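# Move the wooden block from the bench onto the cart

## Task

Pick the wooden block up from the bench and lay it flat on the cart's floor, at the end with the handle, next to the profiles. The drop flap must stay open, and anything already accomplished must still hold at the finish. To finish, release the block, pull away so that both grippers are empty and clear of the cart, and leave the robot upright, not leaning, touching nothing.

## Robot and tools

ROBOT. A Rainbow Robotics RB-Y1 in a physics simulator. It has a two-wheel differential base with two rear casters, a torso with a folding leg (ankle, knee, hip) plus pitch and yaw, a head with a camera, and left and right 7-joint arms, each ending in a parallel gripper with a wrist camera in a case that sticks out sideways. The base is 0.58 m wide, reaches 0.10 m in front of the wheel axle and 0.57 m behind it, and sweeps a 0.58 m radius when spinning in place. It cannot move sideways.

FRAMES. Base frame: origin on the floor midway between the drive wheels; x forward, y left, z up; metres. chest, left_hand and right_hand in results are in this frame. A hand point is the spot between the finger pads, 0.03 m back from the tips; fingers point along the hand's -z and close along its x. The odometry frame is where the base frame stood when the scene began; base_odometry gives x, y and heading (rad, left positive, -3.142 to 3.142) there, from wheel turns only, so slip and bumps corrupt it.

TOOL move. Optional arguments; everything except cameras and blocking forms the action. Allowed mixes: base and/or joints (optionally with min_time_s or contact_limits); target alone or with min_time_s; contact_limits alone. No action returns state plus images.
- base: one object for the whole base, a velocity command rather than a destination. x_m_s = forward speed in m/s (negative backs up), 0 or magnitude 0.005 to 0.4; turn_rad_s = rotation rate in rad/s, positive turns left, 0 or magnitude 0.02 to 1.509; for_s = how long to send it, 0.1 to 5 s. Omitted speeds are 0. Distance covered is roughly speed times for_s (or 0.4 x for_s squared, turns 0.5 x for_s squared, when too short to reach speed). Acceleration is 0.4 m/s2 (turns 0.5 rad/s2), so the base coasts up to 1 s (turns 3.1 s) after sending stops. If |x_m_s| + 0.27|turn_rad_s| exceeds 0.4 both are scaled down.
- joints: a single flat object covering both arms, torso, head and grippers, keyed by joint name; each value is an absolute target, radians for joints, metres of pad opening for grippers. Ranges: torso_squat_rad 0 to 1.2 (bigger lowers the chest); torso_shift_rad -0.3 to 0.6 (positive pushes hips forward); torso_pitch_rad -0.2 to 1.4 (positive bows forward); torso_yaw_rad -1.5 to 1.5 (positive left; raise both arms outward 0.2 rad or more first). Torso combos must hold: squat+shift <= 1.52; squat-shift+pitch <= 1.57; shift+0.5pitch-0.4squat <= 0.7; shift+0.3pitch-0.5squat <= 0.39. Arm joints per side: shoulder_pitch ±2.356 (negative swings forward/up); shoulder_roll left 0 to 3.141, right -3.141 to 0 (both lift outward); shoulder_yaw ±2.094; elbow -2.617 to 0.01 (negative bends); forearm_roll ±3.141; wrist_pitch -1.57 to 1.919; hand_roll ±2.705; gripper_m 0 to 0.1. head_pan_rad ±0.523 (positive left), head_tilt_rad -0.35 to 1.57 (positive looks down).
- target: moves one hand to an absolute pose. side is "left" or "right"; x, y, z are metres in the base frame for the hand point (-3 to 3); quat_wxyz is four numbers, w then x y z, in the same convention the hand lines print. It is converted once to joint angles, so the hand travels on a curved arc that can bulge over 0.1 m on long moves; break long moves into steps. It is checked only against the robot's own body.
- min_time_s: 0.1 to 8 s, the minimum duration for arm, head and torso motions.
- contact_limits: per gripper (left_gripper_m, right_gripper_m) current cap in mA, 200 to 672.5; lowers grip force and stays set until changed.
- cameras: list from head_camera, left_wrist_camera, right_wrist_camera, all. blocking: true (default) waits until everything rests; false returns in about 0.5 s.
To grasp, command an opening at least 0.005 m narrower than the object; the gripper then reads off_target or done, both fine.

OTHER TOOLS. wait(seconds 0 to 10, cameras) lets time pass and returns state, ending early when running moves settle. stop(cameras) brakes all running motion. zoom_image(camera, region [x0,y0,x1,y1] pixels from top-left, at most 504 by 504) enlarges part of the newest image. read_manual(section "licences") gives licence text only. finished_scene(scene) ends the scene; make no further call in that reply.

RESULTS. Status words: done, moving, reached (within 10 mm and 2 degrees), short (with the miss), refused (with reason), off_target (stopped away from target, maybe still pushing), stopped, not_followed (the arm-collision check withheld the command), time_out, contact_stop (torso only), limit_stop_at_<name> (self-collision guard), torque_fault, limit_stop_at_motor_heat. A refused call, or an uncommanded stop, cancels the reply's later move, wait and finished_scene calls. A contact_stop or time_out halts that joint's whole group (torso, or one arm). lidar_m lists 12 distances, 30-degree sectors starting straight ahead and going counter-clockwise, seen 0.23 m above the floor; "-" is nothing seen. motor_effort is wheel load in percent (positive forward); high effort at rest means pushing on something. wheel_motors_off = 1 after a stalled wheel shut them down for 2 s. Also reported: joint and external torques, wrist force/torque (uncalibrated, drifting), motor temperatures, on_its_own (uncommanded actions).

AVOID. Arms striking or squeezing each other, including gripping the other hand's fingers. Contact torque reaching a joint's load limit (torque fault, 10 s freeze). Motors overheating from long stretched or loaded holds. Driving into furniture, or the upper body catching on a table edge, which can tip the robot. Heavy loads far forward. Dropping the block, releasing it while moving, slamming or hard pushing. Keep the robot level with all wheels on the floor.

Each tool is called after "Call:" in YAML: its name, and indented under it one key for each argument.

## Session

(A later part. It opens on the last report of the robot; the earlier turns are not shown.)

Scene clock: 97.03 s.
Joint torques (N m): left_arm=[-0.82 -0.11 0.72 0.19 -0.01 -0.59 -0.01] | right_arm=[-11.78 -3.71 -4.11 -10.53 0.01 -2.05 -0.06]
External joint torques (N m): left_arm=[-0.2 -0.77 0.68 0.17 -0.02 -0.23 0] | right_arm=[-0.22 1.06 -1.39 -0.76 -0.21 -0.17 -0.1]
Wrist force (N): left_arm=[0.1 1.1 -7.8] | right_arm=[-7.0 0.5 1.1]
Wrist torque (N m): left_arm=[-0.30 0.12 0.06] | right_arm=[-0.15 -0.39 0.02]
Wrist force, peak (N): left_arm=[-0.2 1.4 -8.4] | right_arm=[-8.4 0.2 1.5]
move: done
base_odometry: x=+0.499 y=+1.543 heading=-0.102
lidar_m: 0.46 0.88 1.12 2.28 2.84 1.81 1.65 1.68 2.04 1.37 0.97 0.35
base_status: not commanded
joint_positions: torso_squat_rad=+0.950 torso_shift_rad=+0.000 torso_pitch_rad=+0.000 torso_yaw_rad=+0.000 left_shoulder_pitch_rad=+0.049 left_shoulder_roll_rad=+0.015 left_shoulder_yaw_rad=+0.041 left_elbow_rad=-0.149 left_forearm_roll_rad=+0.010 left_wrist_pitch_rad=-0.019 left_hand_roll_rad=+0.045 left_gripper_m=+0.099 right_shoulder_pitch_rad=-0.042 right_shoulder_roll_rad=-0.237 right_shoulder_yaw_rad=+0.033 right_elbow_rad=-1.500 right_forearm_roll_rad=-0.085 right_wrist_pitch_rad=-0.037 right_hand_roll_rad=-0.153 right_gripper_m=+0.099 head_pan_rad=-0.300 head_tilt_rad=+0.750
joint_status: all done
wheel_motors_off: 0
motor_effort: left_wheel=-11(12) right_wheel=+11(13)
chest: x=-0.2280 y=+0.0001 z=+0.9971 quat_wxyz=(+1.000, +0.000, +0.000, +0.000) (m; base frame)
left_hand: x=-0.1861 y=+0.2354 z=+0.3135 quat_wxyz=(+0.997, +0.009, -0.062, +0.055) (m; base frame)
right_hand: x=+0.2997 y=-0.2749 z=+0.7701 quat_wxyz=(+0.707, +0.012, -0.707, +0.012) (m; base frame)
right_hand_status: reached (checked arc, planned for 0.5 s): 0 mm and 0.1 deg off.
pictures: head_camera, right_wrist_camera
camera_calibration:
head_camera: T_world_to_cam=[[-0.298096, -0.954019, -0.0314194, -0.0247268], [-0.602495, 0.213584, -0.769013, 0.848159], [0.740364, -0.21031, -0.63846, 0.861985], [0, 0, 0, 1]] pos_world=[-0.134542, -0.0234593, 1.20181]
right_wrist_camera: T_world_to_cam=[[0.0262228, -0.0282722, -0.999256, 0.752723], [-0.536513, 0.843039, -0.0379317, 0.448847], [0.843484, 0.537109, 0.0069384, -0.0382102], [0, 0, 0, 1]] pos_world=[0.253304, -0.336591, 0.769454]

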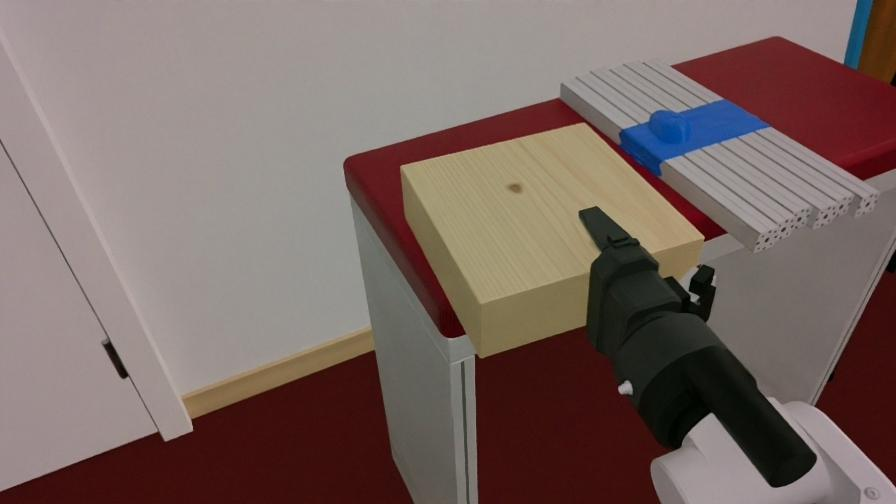

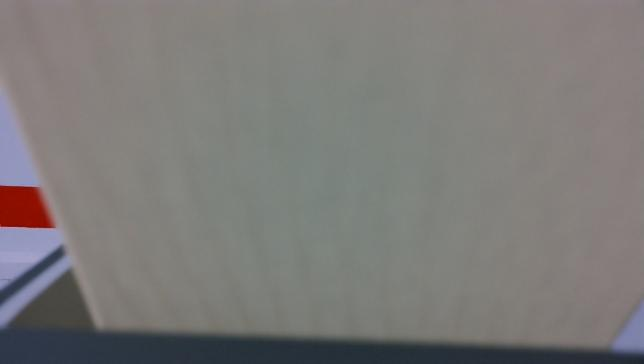

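Call:
move:
  joints: {"right_gripper_m":0.055}
  cameras: ["right_wrist_camera"]

Call:
move:
  target: {"side":"right","x":0.30,"y":-0.275,"z":0.80,"quat_wxyz":[0.707,0.0124,-0.707,0.0124]}
  min_time_s: 2
  cameras: ["head_camera"]

Scene clock: 99.37 s.
Joint torques (N m): left_arm=[-0.67 -0.3 0.93 0.25 -0.07 -0.57 -0.03] | right_arm=[-12.03 -3.84 -3.95 -10.94 0.04 -1.95 0.01]
External joint torques (N m): left_arm=[-0.05 -0.96 0.89 0.23 -0.08 -0.22 -0.03] | right_arm=[-0.46 0.92 -1.23 -1.18 -0.18 -0.07 -0.04]
Wrist force (N): left_arm=[0.6 1.3 -7.4] | right_arm=[-8.8 0.6 -0.3]
Wrist torque (N m): left_arm=[-0.27 0.21 0.10] | right_arm=[-0.12 -0.96 -0.20]
Wrist force, peak (N): left_arm=[0.6 1.3 -8.5] | right_arm=[-11.0 0.7 0.4]
move: off_target
base_odometry: x=+0.499 y=+1.543 heading=-0.102
lidar_m: 0.44 0.88 1.13 2.28 2.83 1.81 1.65 1.67 2.06 1.37 0.96 0.34
base_status: not commanded
joint_positions: torso_squat_rad=+0.950 torso_shift_rad=+0.000 torso_pitch_rad=+0.000 torso_yaw_rad=+0.000 left_shoulder_pitch_rad=+0.049 left_shoulder_roll_rad=+0.015 left_shoulder_yaw_rad=+0.041 left_elbow_rad=-0.149 left_forearm_roll_rad=+0.010 left_wrist_pitch_rad=-0.019 left_hand_roll_rad=+0.045 left_gripper_m=+0.099 right_shoulder_pitch_rad=-0.042 right_shoulder_roll_rad=-0.237 right_shoulder_yaw_rad=+0.033 right_elbow_rad=-1.500 right_forearm_roll_rad=-0.085 right_wrist_pitch_rad=-0.037 right_hand_roll_rad=-0.153 right_gripper_m=+0.075 head_pan_rad=-0.300 head_tilt_rad=+0.750
joint_status: right_gripper_m off_target (ended at +0.075, target +0.055)
wheel_motors_off: 0
motor_effort: left_wheel=-11(12) right_wheel=+11(12)
chest: x=-0.2280 y=+0.0001 z=+0.9971 quat_wxyz=(+1.000, +0.000, +0.000, +0.000) (m; base frame)
left_hand: x=-0.1861 y=+0.2354 z=+0.3135 quat_wxyz=(+0.997, +0.009, -0.062, +0.055) (m; base frame)
right_hand: x=+0.2996 y=-0.2749 z=+0.7701 quat_wxyz=(+0.707, +0.012, -0.707, +0.012) (m; base frame)
pictures: right_wrist_camera
camera_calibration:
right_wrist_camera: T_world_to_cam=[[0.026079, -0.028241, -0.999261, 0.752673], [-0.536404, 0.843113, -0.0378272, 0.44876], [0.843558, 0.536994, 0.00683893, -0.0381898], [0, 0, 0, 1]] pos_world=[0.253303, -0.336592, 0.769353]

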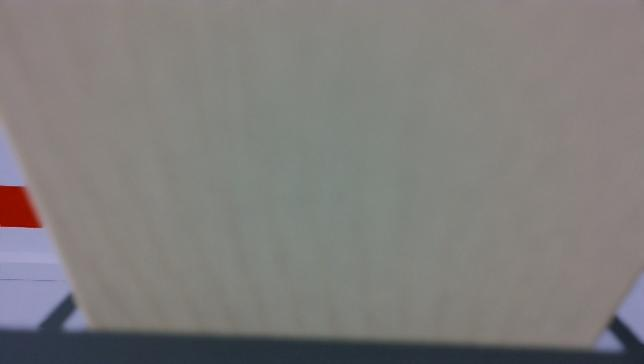

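Scene clock: 101.70 s.
Joint torques (N m): left_arm=[-0.86 -0.04 0.58 0.27 0 -0.69 -0.05] | right_arm=[-20.45 -6.74 -7.61 -22.32 -0.61 -7.47 -0.64]
External joint torques (N m): left_arm=[-0.25 -0.7 0.54 0.24 0 -0.34 -0.05] | right_arm=[-8.98 -1.9 -4.7 -12.48 -0.85 -5.6 -0.69]
Wrist force (N): left_arm=[0.0 1.3 -7.7] | right_arm=[-24.6 1.0 0.6]
Wrist torque (N m): left_arm=[-0.28 0.12 0.09] | right_arm=[-0.13 1.19 0.49]
Wrist force, peak (N): left_arm=[0.3 1.0 -8.6] | right_arm=[-25.2 1.2 0.4]
move: done
base_odometry: x=+0.499 y=+1.543 heading=-0.102
lidar_m: 0.45 0.88 1.13 2.27 2.83 1.82 1.65 1.67 2.06 1.36 0.96 0.36
base_status: not commanded
joint_positions: torso_squat_rad=+0.950 torso_shift_rad=+0.000 torso_pitch_rad=+0.000 torso_yaw_rad=+0.000 left_shoulder_pitch_rad=+0.049 left_shoulder_roll_rad=+0.015 left_shoulder_yaw_rad=+0.041 left_elbow_rad=-0.149 left_forearm_roll_rad=+0.010 left_wrist_pitch_rad=-0.019 left_hand_roll_rad=+0.045 left_gripper_m=+0.099 right_shoulder_pitch_rad=-0.030 right_shoulder_roll_rad=-0.250 right_shoulder_yaw_rad=+0.027 right_elbow_rad=-1.609 right_forearm_roll_rad=-0.092 right_wrist_pitch_rad=+0.057 right_hand_roll_rad=-0.159 right_gripper_m=+0.074 head_pan_rad=-0.300 head_tilt_rad=+0.750
joint_status: all done
wheel_motors_off: 0
motor_effort: left_wheel=-12(12) right_wheel=+11(13)
chest: x=-0.2278 y=+0.0000 z=+0.9971 quat_wxyz=(+1.000, +0.000, +0.000, +0.000) (m; base frame)
left_hand: x=-0.1862 y=+0.2354 z=+0.3135 quat_wxyz=(+0.997, +0.009, -0.061, +0.055) (m; base frame)
right_hand: x=+0.2992 y=-0.2746 z=+0.7962 quat_wxyz=(+0.706, +0.013, -0.708, +0.013) (m; base frame)
right_hand_status: reached (checked arc, planned for 2.0 s): 4 mm and 0.2 deg off.
pictures: head_camera
camera_calibration:
head_camera: T_world_to_cam=[[-0.29809, -0.954021, -0.0314077, -0.0246507], [-0.60282, 0.213663, -0.768737, 0.847967], [0.740102, -0.21022, -0.638793, 0.862132], [0, 0, 0, 1]] pos_world=[-0.134242, -0.0234593, 1.20181]

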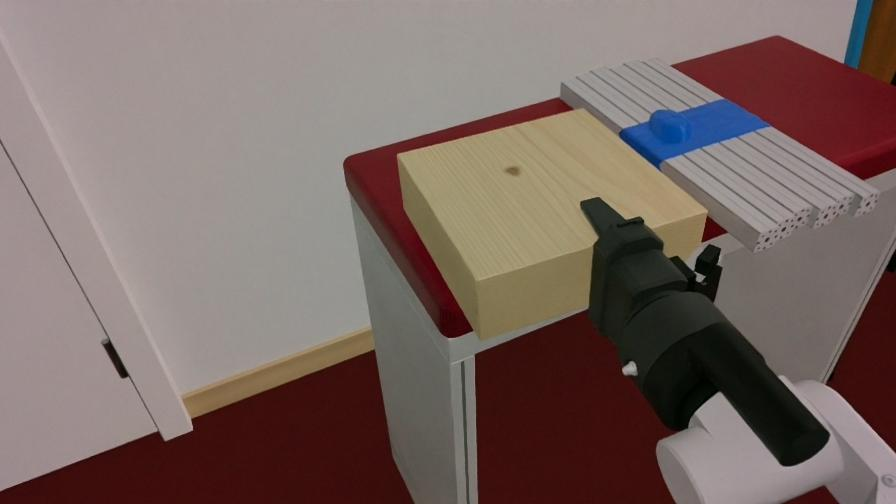

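Call:
move:
  target: {"side":"right","x":0.29,"y":-0.275,"z":0.84,"quat_wxyz":[0.707,0.0124,-0.707,0.0124]}
  min_time_s: 1.5

Call:
move:
  base: {"x_m_s":-0.2,"for_s":2.5}
  cameras: ["head_camera"]

Scene clock: 119.13 s.
Joint torques (N m): left_arm=[-0.64 -0.04 0.87 0.37 -0.03 -0.65 -0.03] | right_arm=[-20.07 -6.17 -7.7 -22.17 -0.36 -7.59 -0.75]
External joint torques (N m): left_arm=[-0.03 -0.71 0.83 0.35 -0.04 -0.3 -0.02] | right_arm=[-9.14 -1.24 -4.54 -12.37 -0.66 -5.72 -0.8]
Wrist force (N): left_arm=[-0.1 1.6 -7.5] | right_arm=[-24.1 1.1 0.7]
Wrist torque (N m): left_arm=[-0.34 0.10 0.06] | right_arm=[-0.07 1.22 0.51]
Wrist force, peak (N): left_arm=[-0.2 1.3 -8.5] | right_arm=[-25.5 0.6 0.3]
move: done
base_odometry: x=+0.499 y=+1.543 heading=-0.102
lidar_m: 0.46 0.88 1.12 2.28 2.83 1.82 1.65 1.67 2.06 1.38 0.98 0.35
base_status: not commanded
joint_positions: torso_squat_rad=+0.950 torso_shift_rad=+0.000 torso_pitch_rad=+0.000 torso_yaw_rad=+0.000 left_shoulder_pitch_rad=+0.049 left_shoulder_roll_rad=+0.015 left_shoulder_yaw_rad=+0.041 left_elbow_rad=-0.149 left_forearm_roll_rad=+0.010 left_wrist_pitch_rad=-0.019 left_hand_roll_rad=+0.045 left_gripper_m=+0.099 right_shoulder_pitch_rad=+0.001 right_shoulder_roll_rad=-0.272 right_shoulder_yaw_rad=+0.011 right_elbow_rad=-1.805 right_forearm_roll_rad=-0.103 right_wrist_pitch_rad=+0.230 right_hand_roll_rad=-0.172 right_gripper_m=+0.074 head_pan_rad=-0.300 head_tilt_rad=+0.750
joint_status: all done
wheel_motors_off: 0
motor_effort: left_wheel=-12(12) right_wheel=+11(12)
chest: x=-0.2278 y=+0.0000 z=+0.9971 quat_wxyz=(+1.000, +0.000, +0.000, +0.000) (m; base frame)
left_hand: x=-0.1862 y=+0.2354 z=+0.3135 quat_wxyz=(+0.997, +0.009, -0.061, +0.055) (m; base frame)
right_hand: x=+0.2894 y=-0.2752 z=+0.8370 quat_wxyz=(+0.709, +0.012, -0.705, +0.012) (m; base frame)
right_hand_status: reached (checked arc, planned for 1.5 s): 3 mm and 0.3 deg off.
pictures: none

Scene clock: 122.53 s.
Joint torques (N m): left_arm=[-0.82 0.05 0.59 0.08 0.01 -0.67 -0.03] | right_arm=[-21.1 -6.47 -7.62 -21.56 -0.29 -7.79 -0.73]
External joint torques (N m): left_arm=[-0.21 -0.62 0.55 0.05 0.01 -0.32 -0.03] | right_arm=[-10.17 -1.54 -4.46 -11.76 -0.59 -5.92 -0.78]
Wrist force (N): left_arm=[-0.2 1.4 -7.1] | right_arm=[-24.4 0.8 0.1]
Wrist torque (N m): left_arm=[-0.33 0.12 0.03] | right_arm=[-0.17 1.30 0.48]
Wrist force, peak (N): left_arm=[-0.3 1.3 -9.0] | right_arm=[-26.3 -0.1 -0.4]
move: done
base_odometry: x=+0.001 y=+1.594 heading=-0.104
lidar_m: 0.83 1.39 1.72 3.48 1.97 1.28 1.16 1.17 1.45 2.84 1.58 1.27
base_status: done (sent for 2.5 of 2.5 s)
joint_positions: torso_squat_rad=+0.950 torso_shift_rad=+0.000 torso_pitch_rad=+0.001 torso_yaw_rad=+0.000 left_shoulder_pitch_rad=+0.049 left_shoulder_roll_rad=+0.015 left_shoulder_yaw_rad=+0.041 left_elbow_rad=-0.149 left_forearm_roll_rad=+0.010 left_wrist_pitch_rad=-0.019 left_hand_roll_rad=+0.045 left_gripper_m=+0.099 right_shoulder_pitch_rad=+0.002 right_shoulder_roll_rad=-0.272 right_shoulder_yaw_rad=+0.011 right_elbow_rad=-1.806 right_forearm_roll_rad=-0.103 right_wrist_pitch_rad=+0.230 right_hand_roll_rad=-0.172 right_gripper_m=+0.074 head_pan_rad=-0.300 head_tilt_rad=+0.750
joint_status: not commanded
wheel_motors_off: 0
motor_effort: left_wheel=-18(30) right_wheel=+17(42)
chest: x=-0.2277 y=+0.0000 z=+0.9971 quat_wxyz=(+1.000, +0.000, +0.000, +0.000) (m; base frame)
left_hand: x=-0.1863 y=+0.2354 z=+0.3135 quat_wxyz=(+0.997, +0.009, -0.061, +0.055) (m; base frame)
right_hand: x=+0.2894 y=-0.2753 z=+0.8369 quat_wxyz=(+0.709, +0.012, -0.705, +0.012) (m; base frame)
pictures: head_camera
camera_calibration:
head_camera: T_world_to_cam=[[-0.298159, -0.953999, -0.0314351, -0.0246918], [-0.602958, 0.213772, -0.768598, 0.847866], [0.739961, -0.21021, -0.638959, 0.862218], [0, 0, 0, 1]] pos_world=[-0.134142, -0.023559, 1.20181]

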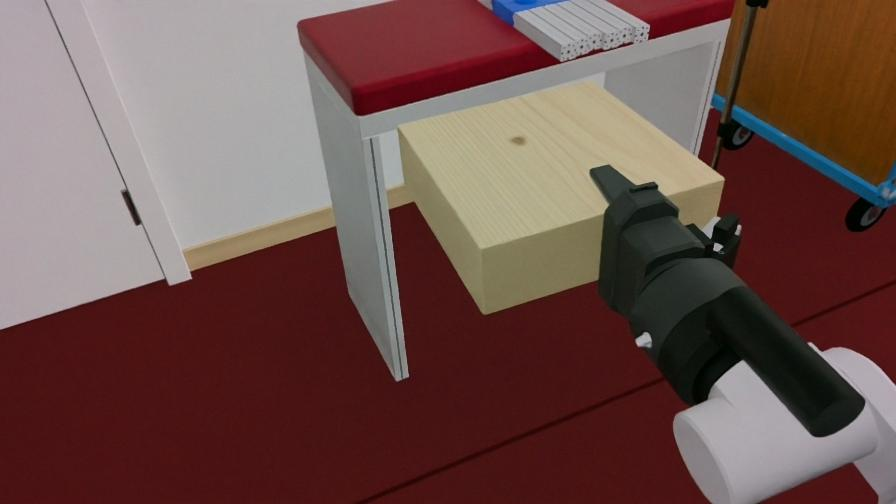

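Call:
move:
  target: {"side":"right","x":0.25,"y":-0.2,"z":0.85,"quat_wxyz":[0.653,0.271,-0.653,0.271]}
  min_time_s: 3
  cameras: ["head_camera"]

Call:
move:
  target: {"side":"right","x":0.24,"y":-0.08,"z":0.85,"quat_wxyz":[0.5,0.5,-0.5,0.5]}
  min_time_s: 3
  cameras: ["head_camera"]

Scene clock: 128.67 s.
Joint torques (N m): left_arm=[-1.33 -0.28 0.77 0.06 -0.05 -0.54 -0.07] | right_arm=[-24.96 -12.89 -16.41 -8.4 -2.33 -6.65 -0.71]
External joint torques (N m): left_arm=[-0.73 -0.95 0.73 0.03 -0.05 -0.19 -0.07] | right_arm=[-11.31 -0.26 -6.5 -4.77 -2.04 -5.04 -0.76]
Wrist force (N): left_arm=[0.2 1.6 -7.0] | right_arm=[-24.4 1.2 0.4]
Wrist torque (N m): left_arm=[-0.31 0.16 0.07] | right_arm=[-0.21 1.21 0.49]
Wrist force, peak (N): left_arm=[-0.1 2.1 -8.5] | right_arm=[-25.9 -0.6 1.0]
move: done
base_odometry: x=+0.001 y=+1.594 heading=-0.104
lidar_m: 0.84 1.38 1.73 3.49 1.98 1.27 1.15 1.18 1.44 2.82 1.58 1.27
base_status: not commanded
joint_positions: torso_squat_rad=+0.950 torso_shift_rad=+0.000 torso_pitch_rad=+0.001 torso_yaw_rad=+0.000 left_shoulder_pitch_rad=+0.049 left_shoulder_roll_rad=+0.015 left_shoulder_yaw_rad=+0.041 left_elbow_rad=-0.149 left_forearm_roll_rad=+0.010 left_wrist_pitch_rad=-0.019 left_hand_roll_rad=+0.045 left_gripper_m=+0.099 right_shoulder_pitch_rad=-0.386 right_shoulder_roll_rad=-1.136 right_shoulder_yaw_rad=+0.848 right_elbow_rad=-1.618 right_forearm_roll_rad=-0.524 right_wrist_pitch_rad=-0.470 right_hand_roll_rad=-0.554 right_gripper_m=+0.074 head_pan_rad=-0.300 head_tilt_rad=+0.750
joint_status: all done
wheel_motors_off: 0
motor_effort: left_wheel=-17(17) right_wheel=+17(18)
chest: x=-0.2277 y=+0.0000 z=+0.9971 quat_wxyz=(+1.000, +0.000, +0.000, +0.000) (m; base frame)
left_hand: x=-0.1863 y=+0.2354 z=+0.3135 quat_wxyz=(+0.997, +0.009, -0.061, +0.055) (m; base frame)
right_hand: x=+0.2490 y=-0.2008 z=+0.8476 quat_wxyz=(+0.657, +0.268, -0.652, +0.269) (m; base frame)
right_hand_status: reached (checked arc, planned for 3.0 s): 3 mm and 0.6 deg off.
pictures: head_camera
camera_calibration:
head_camera: T_world_to_cam=[[-0.298179, -0.953993, -0.0314157, -0.0247176], [-0.603004, 0.213783, -0.768559, 0.847813], [0.739916, -0.210224, -0.639007, 0.86227], [0, 0, 0, 1]] pos_world=[-0.134142, -0.0235589, 1.20181]

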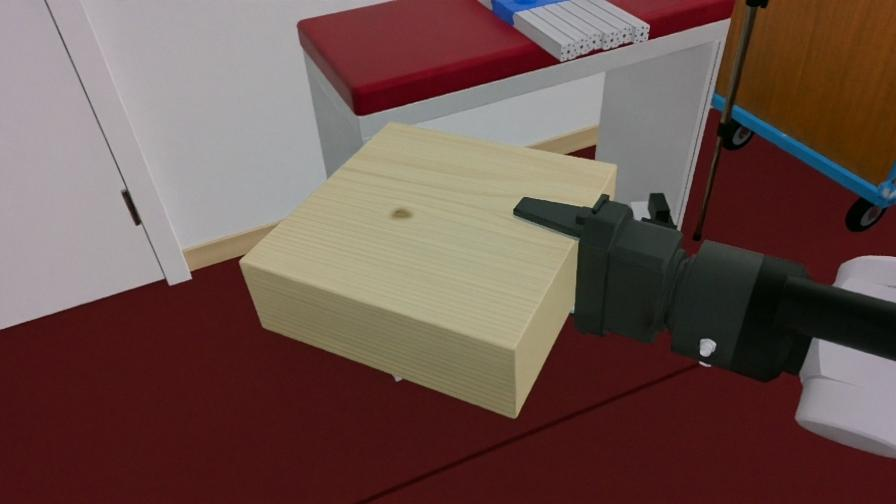

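Scene clock: 132.00 s.
Joint torques (N m): left_arm=[-1.34 -0.27 0.85 0.33 0.03 -0.62 -0.09] | right_arm=[-31.78 -8.68 -11.32 -2.01 -7.17 -3.69 -0.68]
External joint torques (N m): left_arm=[-0.73 -0.94 0.8 0.3 0.03 -0.27 -0.09] | right_arm=[-10.34 0.54 -5.02 -1.79 -5.52 -2.81 -0.73]
Wrist force (N): left_arm=[0.3 1.7 -7.7] | right_arm=[-24.5 0.5 0.6]
Wrist torque (N m): left_arm=[-0.40 0.12 0.10] | right_arm=[-0.19 1.17 0.52]
Wrist force, peak (N): left_arm=[0.3 2.2 -8.6] | right_arm=[-25.7 1.9 1.5]
move: done
base_odometry: x=+0.001 y=+1.594 heading=-0.104
lidar_m: 0.84 1.38 1.73 3.49 1.98 1.26 1.16 1.18 1.45 2.85 1.57 1.29
base_status: not commanded
joint_positions: torso_squat_rad=+0.950 torso_shift_rad=+0.000 torso_pitch_rad=+0.001 torso_yaw_rad=+0.000 left_shoulder_pitch_rad=+0.049 left_shoulder_roll_rad=+0.015 left_shoulder_yaw_rad=+0.041 left_elbow_rad=-0.149 left_forearm_roll_rad=+0.010 left_wrist_pitch_rad=-0.019 left_hand_roll_rad=+0.045 left_gripper_m=+0.099 right_shoulder_pitch_rad=-1.017 right_shoulder_roll_rad=-0.647 right_shoulder_yaw_rad=+1.327 right_elbow_rad=-0.606 right_forearm_roll_rad=-0.077 right_wrist_pitch_rad=-1.425 right_hand_roll_rad=-1.094 right_gripper_m=+0.074 head_pan_rad=-0.300 head_tilt_rad=+0.750
joint_status: all done
wheel_motors_off: 0
motor_effort: left_wheel=-17(18) right_wheel=+15(19)
chest: x=-0.2277 y=+0.0000 z=+0.9971 quat_wxyz=(+1.000, +0.000, +0.000, +0.000) (m; base frame)
left_hand: x=-0.1863 y=+0.2354 z=+0.3135 quat_wxyz=(+0.997, +0.009, -0.061, +0.055) (m; base frame)
right_hand: x=+0.2391 y=-0.0805 z=+0.8483 quat_wxyz=(+0.503, +0.498, -0.499, +0.499) (m; base frame)
right_hand_status: reached (checked arc, planned for 3.0 s): 2 mm and 0.4 deg off.
pictures: head_camera
camera_calibration:
head_camera: T_world_to_cam=[[-0.29812, -0.954014, -0.0313431, -0.0247024], [-0.603032, 0.213692, -0.768563, 0.847791], [0.739917, -0.210223, -0.639006, 0.86229], [0, 0, 0, 1]] pos_world=[-0.134142, -0.0234592, 1.20181]

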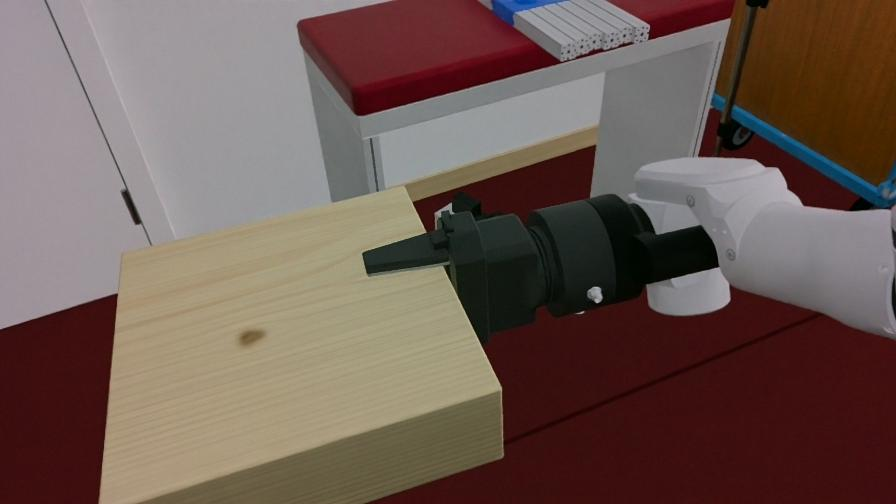

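Call:
move:
  base: {"turn_rad_s":-0.4,"for_s":3.815}

Call:
move:
  base: {"x_m_s":0.35,"for_s":4.84}

Call:
move:
  base: {"turn_rad_s":0.4,"for_s":4.16}
  joints: {"head_pan_rad":0,"head_tilt_rad":0.6}
  cameras: ["head_camera"]

Scene clock: 140.63 s.
Joint torques (N m): left_arm=[-1.37 0.17 0.7 0.14 -0.06 -0.61 -0.08] | right_arm=[-31.31 -8.65 -11.06 -2.32 -7.1 -3.57 -0.53]
External joint torques (N m): left_arm=[-0.77 -0.49 0.65 0.12 -0.06 -0.26 -0.07] | right_arm=[-9.87 0.57 -4.75 -2.1 -5.45 -2.69 -0.58]
Wrist force (N): left_arm=[-0.1 1.5 -7.7] | right_arm=[-25.1 0.8 0.0]
Wrist torque (N m): left_arm=[-0.37 0.10 0.06] | right_arm=[-0.20 1.13 0.49]
Wrist force, peak (N): left_arm=[0.1 1.2 -8.6] | right_arm=[-25.4 0.2 0.9]
move: done
base_odometry: x=+0.001 y=+1.594 heading=-1.623
lidar_m: 3.14 1.29 1.29 0.84 1.42 1.75 3.86 1.89 1.26 1.14 1.15 1.46
base_status: done (sent for 3.8 of 3.8 s)
joint_positions: torso_squat_rad=+0.950 torso_shift_rad=+0.000 torso_pitch_rad=+0.001 torso_yaw_rad=+0.000 left_shoulder_pitch_rad=+0.049 left_shoulder_roll_rad=+0.015 left_shoulder_yaw_rad=+0.041 left_elbow_rad=-0.149 left_forearm_roll_rad=+0.010 left_wrist_pitch_rad=-0.019 left_hand_roll_rad=+0.045 left_gripper_m=+0.099 right_shoulder_pitch_rad=-1.017 right_shoulder_roll_rad=-0.647 right_shoulder_yaw_rad=+1.327 right_elbow_rad=-0.606 right_forearm_roll_rad=-0.077 right_wrist_pitch_rad=-1.425 right_hand_roll_rad=-1.094 right_gripper_m=+0.074 head_pan_rad=-0.300 head_tilt_rad=+0.750
joint_status: not commanded
wheel_motors_off: 0
motor_effort: left_wheel=+17(52) right_wheel=+5(50)
chest: x=-0.2277 y=+0.0000 z=+0.9971 quat_wxyz=(+1.000, +0.000, +0.000, +0.000) (m; base frame)
left_hand: x=-0.1863 y=+0.2354 z=+0.3135 quat_wxyz=(+0.997, +0.009, -0.061, +0.055) (m; base frame)
right_hand: x=+0.2392 y=-0.0804 z=+0.8483 quat_wxyz=(+0.503, +0.498, -0.499, +0.499) (m; base frame)
pictures: none

Scene clock: 146.67 s.
Joint torques (N m): left_arm=[-0.1 0.11 0.97 0.24 -0.04 -0.56 0.02] | right_arm=[-30.6 -9.06 -11.68 -2.73 -7.07 -3.76 -0.47]
External joint torques (N m): left_arm=[0.51 -0.55 0.92 0.22 -0.05 -0.21 0.02] | right_arm=[-9.16 0.15 -5.37 -2.51 -5.41 -2.88 -0.52]
Wrist force (N): left_arm=[0.2 1.2 -7.6] | right_arm=[-25.3 0.5 0.1]
Wrist torque (N m): left_arm=[-0.29 0.14 0.11] | right_arm=[-0.24 1.14 0.48]
Wrist force, peak (N): left_arm=[0.4 1.2 -9.0] | right_arm=[-25.8 -1.4 0.8]
move: done
base_odometry: x=-0.088 y=-0.096 heading=-1.623
lidar_m: 2.56 1.27 0.84 0.78 0.80 1.69 4.40 1.57 1.04 0.94 0.95 1.21
base_status: done (sent for 4.83 of 4.83 s)
joint_positions: torso_squat_rad=+0.950 torso_shift_rad=+0.000 torso_pitch_rad=+0.001 torso_yaw_rad=+0.000 left_shoulder_pitch_rad=+0.049 left_shoulder_roll_rad=+0.015 left_shoulder_yaw_rad=+0.041 left_elbow_rad=-0.149 left_forearm_roll_rad=+0.010 left_wrist_pitch_rad=-0.019 left_hand_roll_rad=+0.045 left_gripper_m=+0.099 right_shoulder_pitch_rad=-1.018 right_shoulder_roll_rad=-0.647 right_shoulder_yaw_rad=+1.327 right_elbow_rad=-0.606 right_forearm_roll_rad=-0.077 right_wrist_pitch_rad=-1.425 right_hand_roll_rad=-1.094 right_gripper_m=+0.074 head_pan_rad=-0.300 head_tilt_rad=+0.750
joint_status: not commanded
wheel_motors_off: 0
motor_effort: left_wheel=+2(49) right_wheel=-2(42)
chest: x=-0.2277 y=+0.0000 z=+0.9971 quat_wxyz=(+1.000, +0.000, +0.000, +0.000) (m; base frame)
left_hand: x=-0.1862 y=+0.2354 z=+0.3135 quat_wxyz=(+0.997, +0.009, -0.061, +0.055) (m; base frame)
right_hand: x=+0.2392 y=-0.0804 z=+0.8484 quat_wxyz=(+0.503, +0.498, -0.499, +0.499) (m; base frame)
pictures: none

Scene clock: 151.97 s.
Joint torques (N m): left_arm=[-0.63 -0.03 0.83 0.14 -0.08 -0.57 0.01] | right_arm=[-30.53 -8.65 -11.54 -2.47 -7.16 -3.73 -0.5]
External joint torques (N m): left_arm=[-0.03 -0.7 0.78 0.11 -0.09 -0.22 0.02] | right_arm=[-9.09 0.56 -5.24 -2.24 -5.5 -2.86 -0.55]
Wrist force (N): left_arm=[-0.4 1.2 -7.5] | right_arm=[-24.4 0.0 1.4]
Wrist torque (N m): left_arm=[-0.28 0.08 0.10] | right_arm=[-0.15 1.23 0.49]
Wrist force, peak (N): left_arm=[0.2 1.4 -8.5] | right_arm=[-25.4 0.2 1.0]
move: done
base_odometry: x=-0.088 y=-0.095 heading=+0.043
lidar_m: 0.78 0.83 1.71 3.89 1.36 0.98 0.94 1.00 1.34 3.52 1.13 0.83
base_status: done (sent for 4.17 of 4.17 s)
joint_positions: torso_squat_rad=+0.950 torso_shift_rad=+0.000 torso_pitch_rad=+0.001 torso_yaw_rad=+0.000 left_shoulder_pitch_rad=+0.049 left_shoulder_roll_rad=+0.015 left_shoulder_yaw_rad=+0.041 left_elbow_rad=-0.149 left_forearm_roll_rad=+0.010 left_wrist_pitch_rad=-0.019 left_hand_roll_rad=+0.045 left_gripper_m=+0.099 right_shoulder_pitch_rad=-1.018 right_shoulder_roll_rad=-0.647 right_shoulder_yaw_rad=+1.327 right_elbow_rad=-0.606 right_forearm_roll_rad=-0.077 right_wrist_pitch_rad=-1.425 right_hand_roll_rad=-1.094 right_gripper_m=+0.074 head_pan_rad=+0.000 head_tilt_rad=+0.600
joint_status: all done
wheel_motors_off: 0
motor_effort: left_wheel=+2(46) right_wheel=+20(40)
chest: x=-0.2277 y=+0.0000 z=+0.9971 quat_wxyz=(+1.000, +0.000, +0.000, +0.000) (m; base frame)
left_hand: x=-0.1862 y=+0.2354 z=+0.3135 quat_wxyz=(+0.997, +0.009, -0.061, +0.055) (m; base frame)
right_hand: x=+0.2392 y=-0.0804 z=+0.8484 quat_wxyz=(+0.503, +0.498, -0.499, +0.499) (m; base frame)
pictures: head_camera
camera_calibration:
head_camera: T_world_to_cam=[[0.00177168, -0.999502, -0.0315181, 0.0372134], [-0.51719, 0.0260596, -0.855474, 0.969409], [0.855869, 0.0178164, -0.516886, 0.739951], [0, 0, 0, 1]] pos_world=[-0.131999, -0.00125082, 1.21295]

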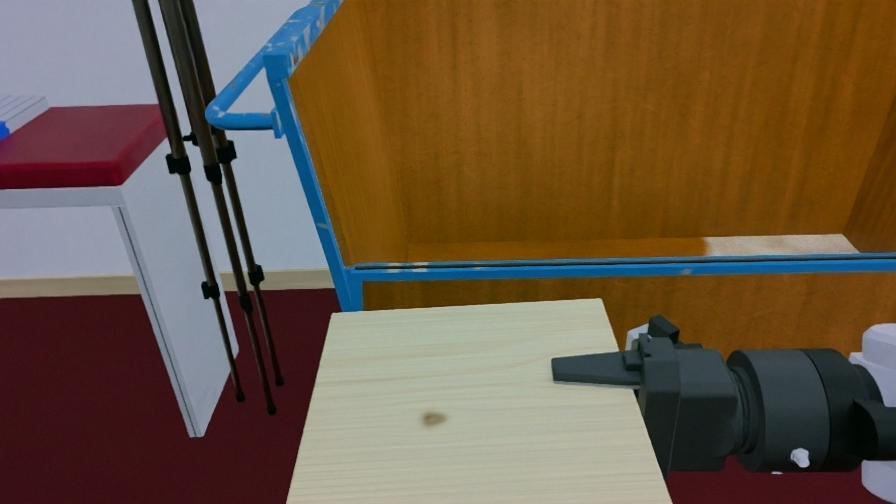

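Call:
move:
  base: {"x_m_s":0.2,"for_s":2.25}
  joints: {"head_pan_rad":-0.0,"head_tilt_rad":0.9}
  cameras: ["head_camera","left_wrist_camera"]

Scene clock: 162.20 s.
Joint torques (N m): left_arm=[-0.3 0.03 0.91 0.2 -0.14 -0.51 -0.11] | right_arm=[-30.07 -8.67 -11.54 -2.75 -7.01 -3.67 -0.68]
External joint torques (N m): left_arm=[0.31 -0.63 0.87 0.18 -0.15 -0.16 -0.11] | right_arm=[-8.63 0.55 -5.23 -2.53 -5.35 -2.79 -0.73]
Wrist force (N): left_arm=[0.3 1.6 -7.3] | right_arm=[-24.8 1.0 1.2]
Wrist torque (N m): left_arm=[-0.34 0.16 0.09] | right_arm=[-0.24 1.16 0.50]
Wrist force, peak (N): left_arm=[0.4 1.8 -8.4] | right_arm=[-25.8 -0.1 1.0]
move: done
base_odometry: x=+0.365 y=-0.076 heading=+0.044
lidar_m: 0.33 0.34 0.84 4.38 2.01 1.46 1.39 1.47 2.00 4.80 0.48 0.34
base_status: done (sent for 2.27 of 2.27 s)
joint_positions: torso_squat_rad=+0.950 torso_shift_rad=+0.000 torso_pitch_rad=+0.001 torso_yaw_rad=+0.000 left_shoulder_pitch_rad=+0.049 left_shoulder_roll_rad=+0.015 left_shoulder_yaw_rad=+0.041 left_elbow_rad=-0.149 left_forearm_roll_rad=+0.010 left_wrist_pitch_rad=-0.019 left_hand_roll_rad=+0.045 left_gripper_m=+0.099 right_shoulder_pitch_rad=-1.018 right_shoulder_roll_rad=-0.647 right_shoulder_yaw_rad=+1.327 right_elbow_rad=-0.606 right_forearm_roll_rad=-0.077 right_wrist_pitch_rad=-1.425 right_hand_roll_rad=-1.094 right_gripper_m=+0.074 head_pan_rad=+0.000 head_tilt_rad=+0.900
joint_status: all done
wheel_motors_off: 0
motor_effort: left_wheel=+10(42) right_wheel=-7(50)
chest: x=-0.2277 y=+0.0000 z=+0.9971 quat_wxyz=(+1.000, +0.000, +0.000, +0.000) (m; base frame)
left_hand: x=-0.1862 y=+0.2354 z=+0.3135 quat_wxyz=(+0.997, +0.009, -0.061, +0.055) (m; base frame)
right_hand: x=+0.2392 y=-0.0804 z=+0.8484 quat_wxyz=(+0.503, +0.498, -0.499, +0.499) (m; base frame)
pictures: head_camera, left_wrist_camera
camera_calibration:
head_camera: T_world_to_cam=[[-0.00762051, -0.999502, -0.0306347, 0.0342251], [-0.746905, 0.0260591, -0.66442, 0.693473], [0.664887, 0.017818, -0.746732, 0.975841], [0, 0, 0, 1]] pos_world=[-0.130604, -0.00125083, 1.1905]
left_wrist_camera: T_world_to_cam=[[0.984117, 0.13548, 0.114711, 0.114777], [0.0701288, -0.89033, 0.449883, 0.110577], [0.163081, -0.434693, -0.88569, 0.482837], [0, 0, 0, 1]] pos_world=[-0.19945, 0.292786, 0.364731]

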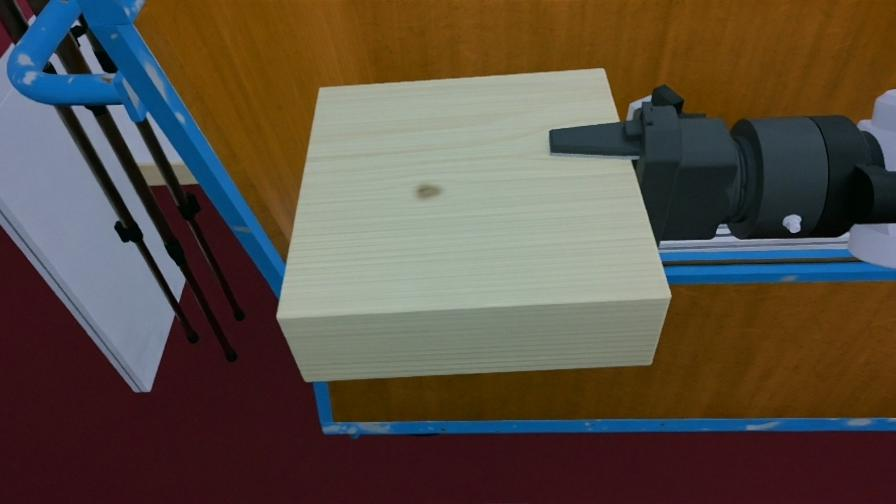

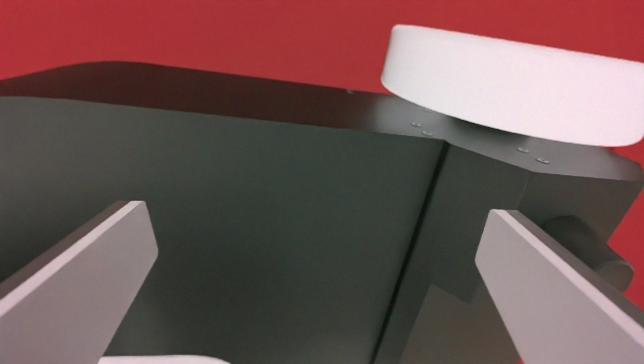

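Call:
move:
  base: {"x_m_s":0.1,"for_s":1.2}
  cameras: []

Call:
move:
  joints: {"torso_shift_rad":0.2,"torso_pitch_rad":0.35,"right_shoulder_pitch_rad":-1.36}
  min_time_s: 2.5
  cameras: ["head_camera"]

Scene clock: 176.00 s.
Joint torques (N m): left_arm=[-0.5 0.07 0.82 -0.01 -0.03 -0.63 -0.05] | right_arm=[-30.61 -9.06 -11.71 -2.66 -7.14 -3.66 -0.56]
External joint torques (N m): left_arm=[0.11 -0.6 0.77 -0.04 -0.03 -0.28 -0.05] | right_arm=[-9.17 0.16 -5.41 -2.43 -5.49 -2.79 -0.61]
Wrist force (N): left_arm=[-0.4 1.4 -7.5] | right_arm=[-24.6 0.8 1.2]
Wrist torque (N m): left_arm=[-0.31 0.10 0.07] | right_arm=[-0.12 1.14 0.52]
Wrist force, peak (N): left_arm=[0.2 1.6 -8.5] | right_arm=[-25.3 0.3 0.9]
move: done
base_odometry: x=+0.485 y=-0.070 heading=+0.045
lidar_m: 0.20 0.22 0.31 3.90 2.18 1.59 1.52 1.60 2.14 0.85 0.31 0.21
base_status: done (sent for 1.2 of 1.2 s)
joint_positions: torso_squat_rad=+0.950 torso_shift_rad=+0.000 torso_pitch_rad=+0.001 torso_yaw_rad=+0.000 left_shoulder_pitch_rad=+0.049 left_shoulder_roll_rad=+0.015 left_shoulder_yaw_rad=+0.041 left_elbow_rad=-0.149 left_forearm_roll_rad=+0.010 left_wrist_pitch_rad=-0.019 left_hand_roll_rad=+0.045 left_gripper_m=+0.099 right_shoulder_pitch_rad=-1.018 right_shoulder_roll_rad=-0.647 right_shoulder_yaw_rad=+1.327 right_elbow_rad=-0.606 right_forearm_roll_rad=-0.077 right_wrist_pitch_rad=-1.425 right_hand_roll_rad=-1.094 right_gripper_m=+0.074 head_pan_rad=+0.000 head_tilt_rad=+0.900
joint_status: not commanded
wheel_motors_off: 0
motor_effort: left_wheel=+10(33) right_wheel=-12(24)
chest: x=-0.2277 y=+0.0000 z=+0.9971 quat_wxyz=(+1.000, +0.000, +0.000, +0.000) (m; base frame)
left_hand: x=-0.1862 y=+0.2354 z=+0.3135 quat_wxyz=(+0.997, +0.009, -0.061, +0.055) (m; base frame)
right_hand: x=+0.2392 y=-0.0804 z=+0.8484 quat_wxyz=(+0.503, +0.498, -0.499, +0.499) (m; base frame)
pictures: none
No camera images: "cameras" was empty.

Scene clock: 178.80 s.
Joint torques (N m): left_arm=[7.63 0 0.79 3.97 -0.08 0.22 0.04] | right_arm=[-31.55 -8.47 -11.76 -2.93 -7.08 -3.82 -0.61]
External joint torques (N m): left_arm=[-1.26 -0.78 0.67 0.25 -0.09 -0.12 0.03] | right_arm=[-10.29 0.24 -5.54 -2.47 -5.46 -2.89 -0.66]
Wrist force (N): left_arm=[2.4 1.0 -7.1] | right_arm=[-25.2 -0.3 0.8]
Wrist torque (N m): left_arm=[-0.27 0.29 0.04] | right_arm=[-0.23 1.16 0.53]
Wrist force, peak (N): left_arm=[-0.1 1.4 -8.7] | right_arm=[-25.4 -0.7 0.9]
move: done
base_odometry: x=+0.485 y=-0.070 heading=+0.045
lidar_m: 0.20 0.22 0.32 3.91 2.20 1.58 1.52 1.59 2.17 0.84 0.31 0.23
base_status: not commanded
joint_positions: torso_squat_rad=+0.950 torso_shift_rad=+0.200 torso_pitch_rad=+0.351 torso_yaw_rad=+0.000 left_shoulder_pitch_rad=+0.049 left_shoulder_roll_rad=+0.015 left_shoulder_yaw_rad=+0.041 left_elbow_rad=-0.149 left_forearm_roll_rad=+0.010 left_wrist_pitch_rad=-0.019 left_hand_roll_rad=+0.045 left_gripper_m=+0.099 right_shoulder_pitch_rad=-1.358 right_shoulder_roll_rad=-0.647 right_shoulder_yaw_rad=+1.327 right_elbow_rad=-0.606 right_forearm_roll_rad=-0.077 right_wrist_pitch_rad=-1.425 right_hand_roll_rad=-1.094 right_gripper_m=+0.074 head_pan_rad=+0.000 head_tilt_rad=+0.900
joint_status: all done
wheel_motors_off: 0
motor_effort: left_wheel=+9(12) right_wheel=-10(12)
chest: x=-0.0407 y=+0.0000 z=+0.9702 quat_wxyz=(+0.985, +0.000, +0.174, +0.000) (m; base frame)
left_hand: x=-0.2362 y=+0.2354 z=+0.3138 quat_wxyz=(+0.992, +0.018, +0.113, +0.053) (m; base frame)
right_hand: x=+0.4274 y=-0.0239 z=+0.8062 quat_wxyz=(+0.476, +0.538, -0.468, +0.515) (m; base frame)
pictures: head_camera
camera_calibration:
head_camera: T_world_to_cam=[[-0.0176627, -0.999502, -0.0261648, 0.0300784], [-0.929458, 0.0260585, -0.368006, 0.520278], [0.368505, 0.0178191, -0.929455, 0.996486], [0, 0, 0, 1]] pos_world=[0.116898, -0.00125083, 1.11844]

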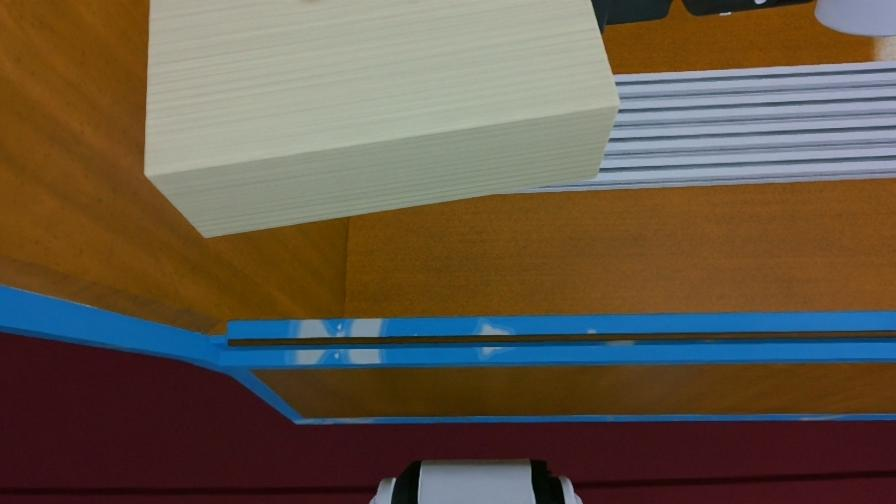

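Call:
move:
  target: {"side":"right","x":0.26,"y":-0.06,"z":0.84,"quat_wxyz":[0.5112,0.4885,-0.5112,0.4885]}
  min_time_s: 2.5
  cameras: ["head_camera"]

Scene clock: 188.00 s.
Joint torques (N m): left_arm=[7.66 0.27 0.95 4.12 -0.01 0.18 0.04] | right_arm=[-15.67 -8.88 -15.33 -10.18 -3.71 -6.11 -0.42]
External joint torques (N m): left_arm=[-1.23 -0.51 0.82 0.39 -0.01 -0.17 0.03] | right_arm=[-4.55 1.79 -6.96 -6.4 -3.06 -4.63 -0.47]
Wrist force (N): left_arm=[3.1 1.1 -7.4] | right_arm=[-24.4 -0.2 0.7]
Wrist torque (N m): left_arm=[-0.23 0.33 0.07] | right_arm=[-0.20 1.17 0.29]
Wrist force, peak (N): left_arm=[1.7 1.1 -8.5] | right_arm=[-26.7 0.1 1.6]
move: done
base_odometry: x=+0.485 y=-0.070 heading=+0.045
lidar_m: 0.21 0.22 0.31 3.92 2.20 1.58 1.50 1.60 2.15 0.86 0.32 0.21
base_status: not commanded
joint_positions: torso_squat_rad=+0.950 torso_shift_rad=+0.200 torso_pitch_rad=+0.351 torso_yaw_rad=+0.000 left_shoulder_pitch_rad=+0.049 left_shoulder_roll_rad=+0.015 left_shoulder_yaw_rad=+0.041 left_elbow_rad=-0.149 left_forearm_roll_rad=+0.010 left_wrist_pitch_rad=-0.019 left_hand_roll_rad=+0.045 left_gripper_m=+0.099 right_shoulder_pitch_rad=-0.932 right_shoulder_roll_rad=-1.364 right_shoulder_yaw_rad=+1.231 right_elbow_rad=-1.992 right_forearm_roll_rad=-0.270 right_wrist_pitch_rad=-0.719 right_hand_roll_rad=-0.678 right_gripper_m=+0.074 head_pan_rad=+0.000 head_tilt_rad=+0.900
joint_status: all done
wheel_motors_off: 0
motor_effort: left_wheel=+8(9) right_wheel=-7(10)
chest: x=-0.0407 y=+0.0001 z=+0.9702 quat_wxyz=(+0.985, +0.000, +0.174, +0.000) (m; base frame)
left_hand: x=-0.2362 y=+0.2354 z=+0.3137 quat_wxyz=(+0.992, +0.018, +0.113, +0.053) (m; base frame)
right_hand: x=+0.2600 y=-0.0608 z=+0.8383 quat_wxyz=(+0.513, +0.488, -0.509, +0.489) (m; base frame)
right_hand_status: reached (checked arc, planned for 2.5 s): 2 mm and 0.3 deg off.
pictures: head_camera
camera_calibration:
head_camera: T_world_to_cam=[[-0.0176627, -0.999502, -0.0261648, 0.0300784], [-0.929458, 0.0260585, -0.368006, 0.520278], [0.368505, 0.0178191, -0.929455, 0.996486], [0, 0, 0, 1]] pos_world=[0.116898, -0.00125083, 1.11844]

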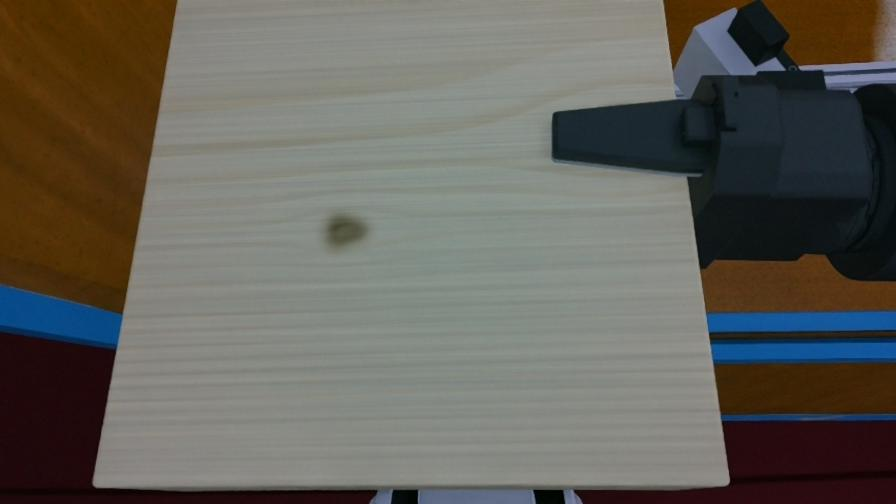

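Call:
move:
  joints: {"torso_shift_rad":0.4,"torso_pitch_rad":0.7,"right_shoulder_pitch_rad":-1.25}
  min_time_s: 2.5
  cameras: ["head_camera"]

Scene clock: 193.50 s.
Joint torques (N m): left_arm=[15.52 -0.13 1.02 7.24 -0.13 0.78 0.03] | right_arm=[-18.32 -7.49 -13.91 -11.01 -3.39 -6.42 -0.36]
External joint torques (N m): left_arm=[-1.77 -0.93 0.82 0.26 -0.12 -0.22 0] | right_arm=[-7.46 2.51 -5.79 -6.59 -2.81 -4.88 -0.41]
Wrist force (N): left_arm=[3.4 0.3 -6.8] | right_arm=[-24.2 -0.5 2.0]
Wrist torque (N m): left_arm=[-0.20 0.27 0.09] | right_arm=[-0.18 1.25 0.35]
Wrist force, peak (N): left_arm=[4.0 1.5 -7.8] | right_arm=[-28.2 -4.2 -2.7]
move: done
base_odometry: x=+0.485 y=-0.070 heading=+0.044
lidar_m: 0.25 0.28 0.71 3.91 2.20 1.59 1.51 1.58 2.15 0.87 0.36 0.27
base_status: not commanded
joint_positions: torso_squat_rad=+0.950 torso_shift_rad=+0.400 torso_pitch_rad=+0.700 torso_yaw_rad=+0.000 left_shoulder_pitch_rad=+0.049 left_shoulder_roll_rad=+0.015 left_shoulder_yaw_rad=+0.041 left_elbow_rad=-0.149 left_forearm_roll_rad=+0.010 left_wrist_pitch_rad=-0.019 left_hand_roll_rad=+0.045 left_gripper_m=+0.099 right_shoulder_pitch_rad=-1.248 right_shoulder_roll_rad=-1.364 right_shoulder_yaw_rad=+1.231 right_elbow_rad=-1.992 right_forearm_roll_rad=-0.270 right_wrist_pitch_rad=-0.719 right_hand_roll_rad=-0.678 right_gripper_m=+0.074 head_pan_rad=+0.000 head_tilt_rad=+0.900
joint_status: all done
wheel_motors_off: 0
motor_effort: left_wheel=+4(39) right_wheel=-1(13)
chest: x=+0.1300 y=+0.0000 z=+0.8921 quat_wxyz=(+0.939, +0.000, +0.343, +0.000) (m; base frame)
left_hand: x=-0.2786 y=+0.2353 z=+0.3425 quat_wxyz=(+0.957, +0.027, +0.284, +0.049) (m; base frame)
right_hand: x=+0.4276 y=-0.0253 z=+0.7425 quat_wxyz=(+0.489, +0.538, -0.485, +0.486) (m; base frame)
pictures: head_camera
camera_calibration:
head_camera: T_world_to_cam=[[-0.0255572, -0.9995, -0.0186297, 0.0252633], [-0.999288, 0.0260606, -0.0272956, 0.355328], [0.0277674, 0.0179188, -0.999454, 0.967794], [0, 0, 0, 1]] pos_world=[0.328847, -0.00135108, 0.977435]

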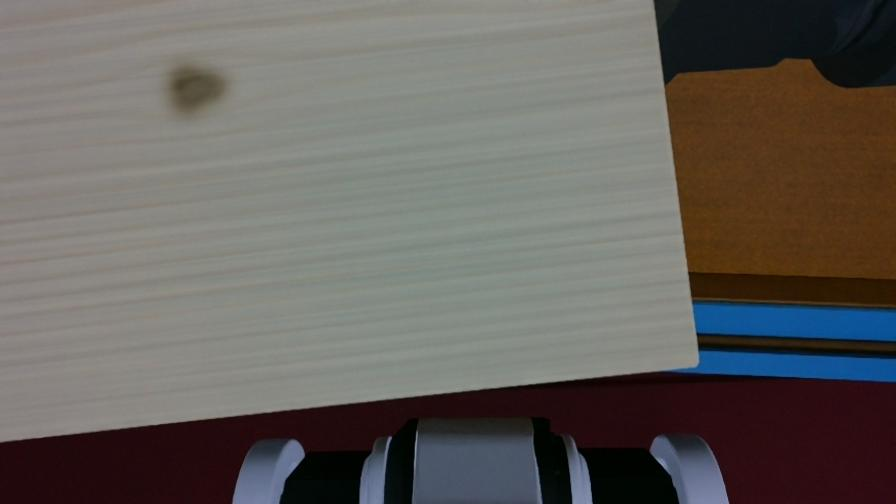

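Call:
move:
  target: {"side":"right","x":0.42,"y":-0.07,"z":0.74,"quat_wxyz":[0.5112,0.4885,-0.5112,0.4885]}
  min_time_s: 1.5
  cameras: ["head_camera"]

Call:
move:
  target: {"side":"right","x":0.42,"y":-0.07,"z":0.64,"quat_wxyz":[0.5112,0.4885,-0.5112,0.4885]}
  min_time_s: 2
  cameras: ["head_camera"]

Scene clock: 196.80 s.
Joint torques (N m): left_arm=[15.63 0.13 0.96 7.22 -0.01 0.82 0.03] | right_arm=[-12.07 -10.49 -13.87 -11.27 -3.1 -7.04 -0.16]
External joint torques (N m): left_arm=[-1.66 -0.68 0.77 0.25 0 -0.17 0] | right_arm=[-3.32 1.18 -6.45 -7.12 -2.64 -5.37 -0.21]
Wrist force (N): left_arm=[4.1 0.9 -6.3] | right_arm=[-24.7 0.5 0.8]
Wrist torque (N m): left_arm=[-0.27 0.32 0.07] | right_arm=[-0.11 1.20 0.32]
Wrist force, peak (N): left_arm=[4.7 1.0 -7.3] | right_arm=[-25.1 -0.6 1.7]
move: done
base_odometry: x=+0.485 y=-0.070 heading=+0.044
lidar_m: 0.25 0.27 0.70 3.90 2.18 1.58 1.52 1.59 2.16 0.88 0.36 0.26
base_status: not commanded
joint_positions: torso_squat_rad=+0.950 torso_shift_rad=+0.400 torso_pitch_rad=+0.700 torso_yaw_rad=+0.000 left_shoulder_pitch_rad=+0.049 left_shoulder_roll_rad=+0.015 left_shoulder_yaw_rad=+0.041 left_elbow_rad=-0.149 left_forearm_roll_rad=+0.010 left_wrist_pitch_rad=-0.019 left_hand_roll_rad=+0.045 left_gripper_m=+0.099 right_shoulder_pitch_rad=-1.111 right_shoulder_roll_rad=-1.533 right_shoulder_yaw_rad=+1.191 right_elbow_rad=-2.082 right_forearm_roll_rad=-0.357 right_wrist_pitch_rad=-0.731 right_hand_roll_rad=-0.503 right_gripper_m=+0.074 head_pan_rad=+0.000 head_tilt_rad=+0.900
joint_status: all done
wheel_motors_off: 0
motor_effort: left_wheel=+5(6) right_wheel=-1(3)
chest: x=+0.1300 y=+0.0000 z=+0.8921 quat_wxyz=(+0.939, +0.000, +0.343, +0.000) (m; base frame)
left_hand: x=-0.2786 y=+0.2353 z=+0.3425 quat_wxyz=(+0.957, +0.027, +0.284, +0.049) (m; base frame)
right_hand: x=+0.4202 y=-0.0704 z=+0.7385 quat_wxyz=(+0.513, +0.488, -0.509, +0.490) (m; base frame)
right_hand_status: reached (checked arc, planned for 1.5 s): 2 mm and 0.3 deg off.
pictures: head_camera
camera_calibration:
head_camera: T_world_to_cam=[[-0.0255572, -0.9995, -0.0186297, 0.0252633], [-0.999288, 0.0260606, -0.0272956, 0.355328], [0.0277674, 0.0179188, -0.999454, 0.967794], [0, 0, 0, 1]] pos_world=[0.328847, -0.00135108, 0.977435]

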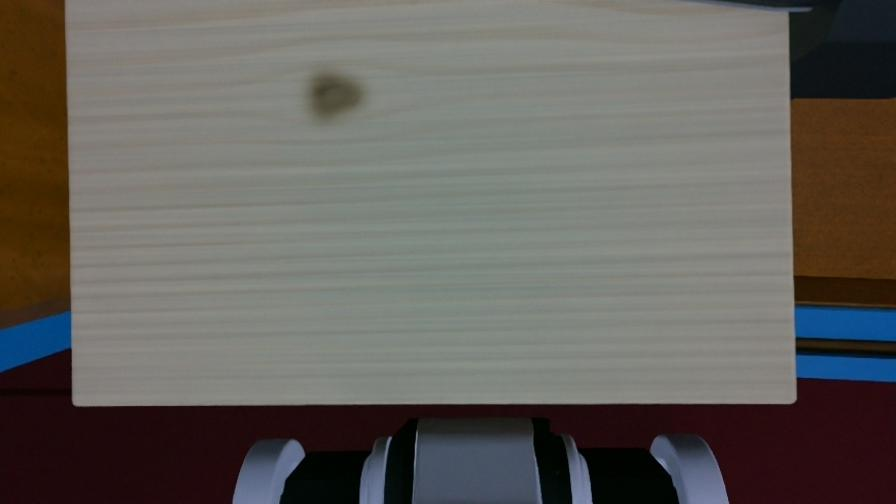

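Scene clock: 199.13 s.
Joint torques (N m): left_arm=[15.12 0.12 1.11 7.31 -0.06 0.82 -0.05] | right_arm=[1.07 -3.66 6.59 -10.87 10.1 -2.43 2.43]
External joint torques (N m): left_arm=[-2.15 -0.69 0.92 0.34 -0.06 -0.18 -0.08] | right_arm=[10.32 7.43 13.28 -6.53 10.58 -0.71 2.38]
Wrist force (N): left_arm=[4.3 1.0 -6.4] | right_arm=[7.5 -40.7 6.0]
Wrist torque (N m): left_arm=[-0.27 0.35 0.08] | right_arm=[-1.58 -1.46 -2.61]
Wrist force, peak (N): left_arm=[4.4 0.5 -7.5] | right_arm=[7.5 -43.0 6.2]
move: done
base_odometry: x=+0.485 y=-0.070 heading=+0.044
lidar_m: 0.25 0.28 0.69 3.89 2.21 1.58 1.52 1.60 2.14 0.87 0.36 0.26
base_status: not commanded
joint_positions: torso_squat_rad=+0.950 torso_shift_rad=+0.400 torso_pitch_rad=+0.699 torso_yaw_rad=+0.000 left_shoulder_pitch_rad=+0.049 left_shoulder_roll_rad=+0.015 left_shoulder_yaw_rad=+0.041 left_elbow_rad=-0.149 left_forearm_roll_rad=+0.010 left_wrist_pitch_rad=-0.019 left_hand_roll_rad=+0.045 left_gripper_m=+0.099 right_shoulder_pitch_rad=-1.066 right_shoulder_roll_rad=-1.263 right_shoulder_yaw_rad=+1.278 right_elbow_rad=-1.714 right_forearm_roll_rad=-0.263 right_wrist_pitch_rad=-0.871 right_hand_roll_rad=-0.431 right_gripper_m=+0.074 head_pan_rad=+0.000 head_tilt_rad=+0.900
joint_status: all done
wheel_motors_off: 0
motor_effort: left_wheel=+1(6) right_wheel=-3(4)
chest: x=+0.1297 y=+0.0000 z=+0.8923 quat_wxyz=(+0.939, +0.000, +0.343, +0.000) (m; base frame)
left_hand: x=-0.2785 y=+0.2353 z=+0.3423 quat_wxyz=(+0.957, +0.027, +0.284, +0.049) (m; base frame)
right_hand: x=+0.4225 y=-0.0705 z=+0.6417 quat_wxyz=(+0.512, +0.486, -0.513, +0.489) (m; base frame)
right_hand_status: reached (checked arc, planned for 2.0 s): 3 mm and 0.4 deg off.
pictures: head_camera
camera_calibration:
head_camera: T_world_to_cam=[[-0.0254404, -0.999502, -0.018651, 0.0253426], [-0.999265, 0.0259605, -0.0281989, 0.35581], [0.0286691, 0.0179199, -0.999428, 0.967879], [0, 0, 0, 1]] pos_world=[0.328445, -0.00125138, 0.977832]

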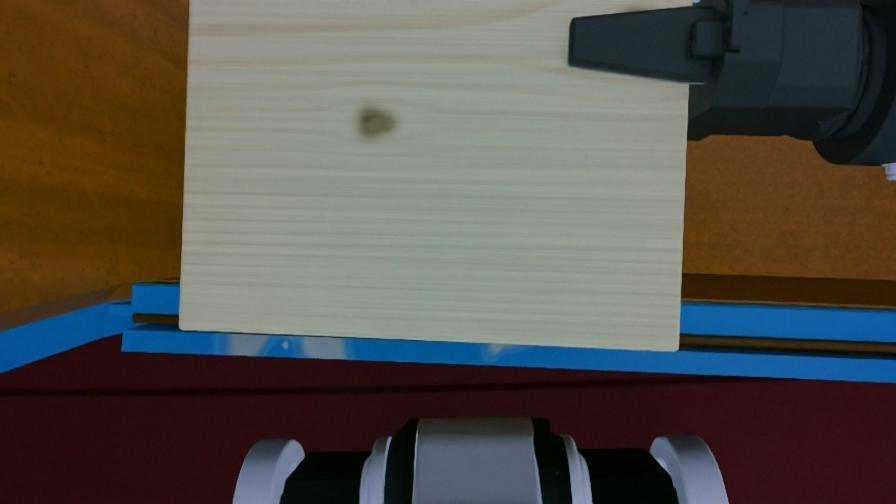

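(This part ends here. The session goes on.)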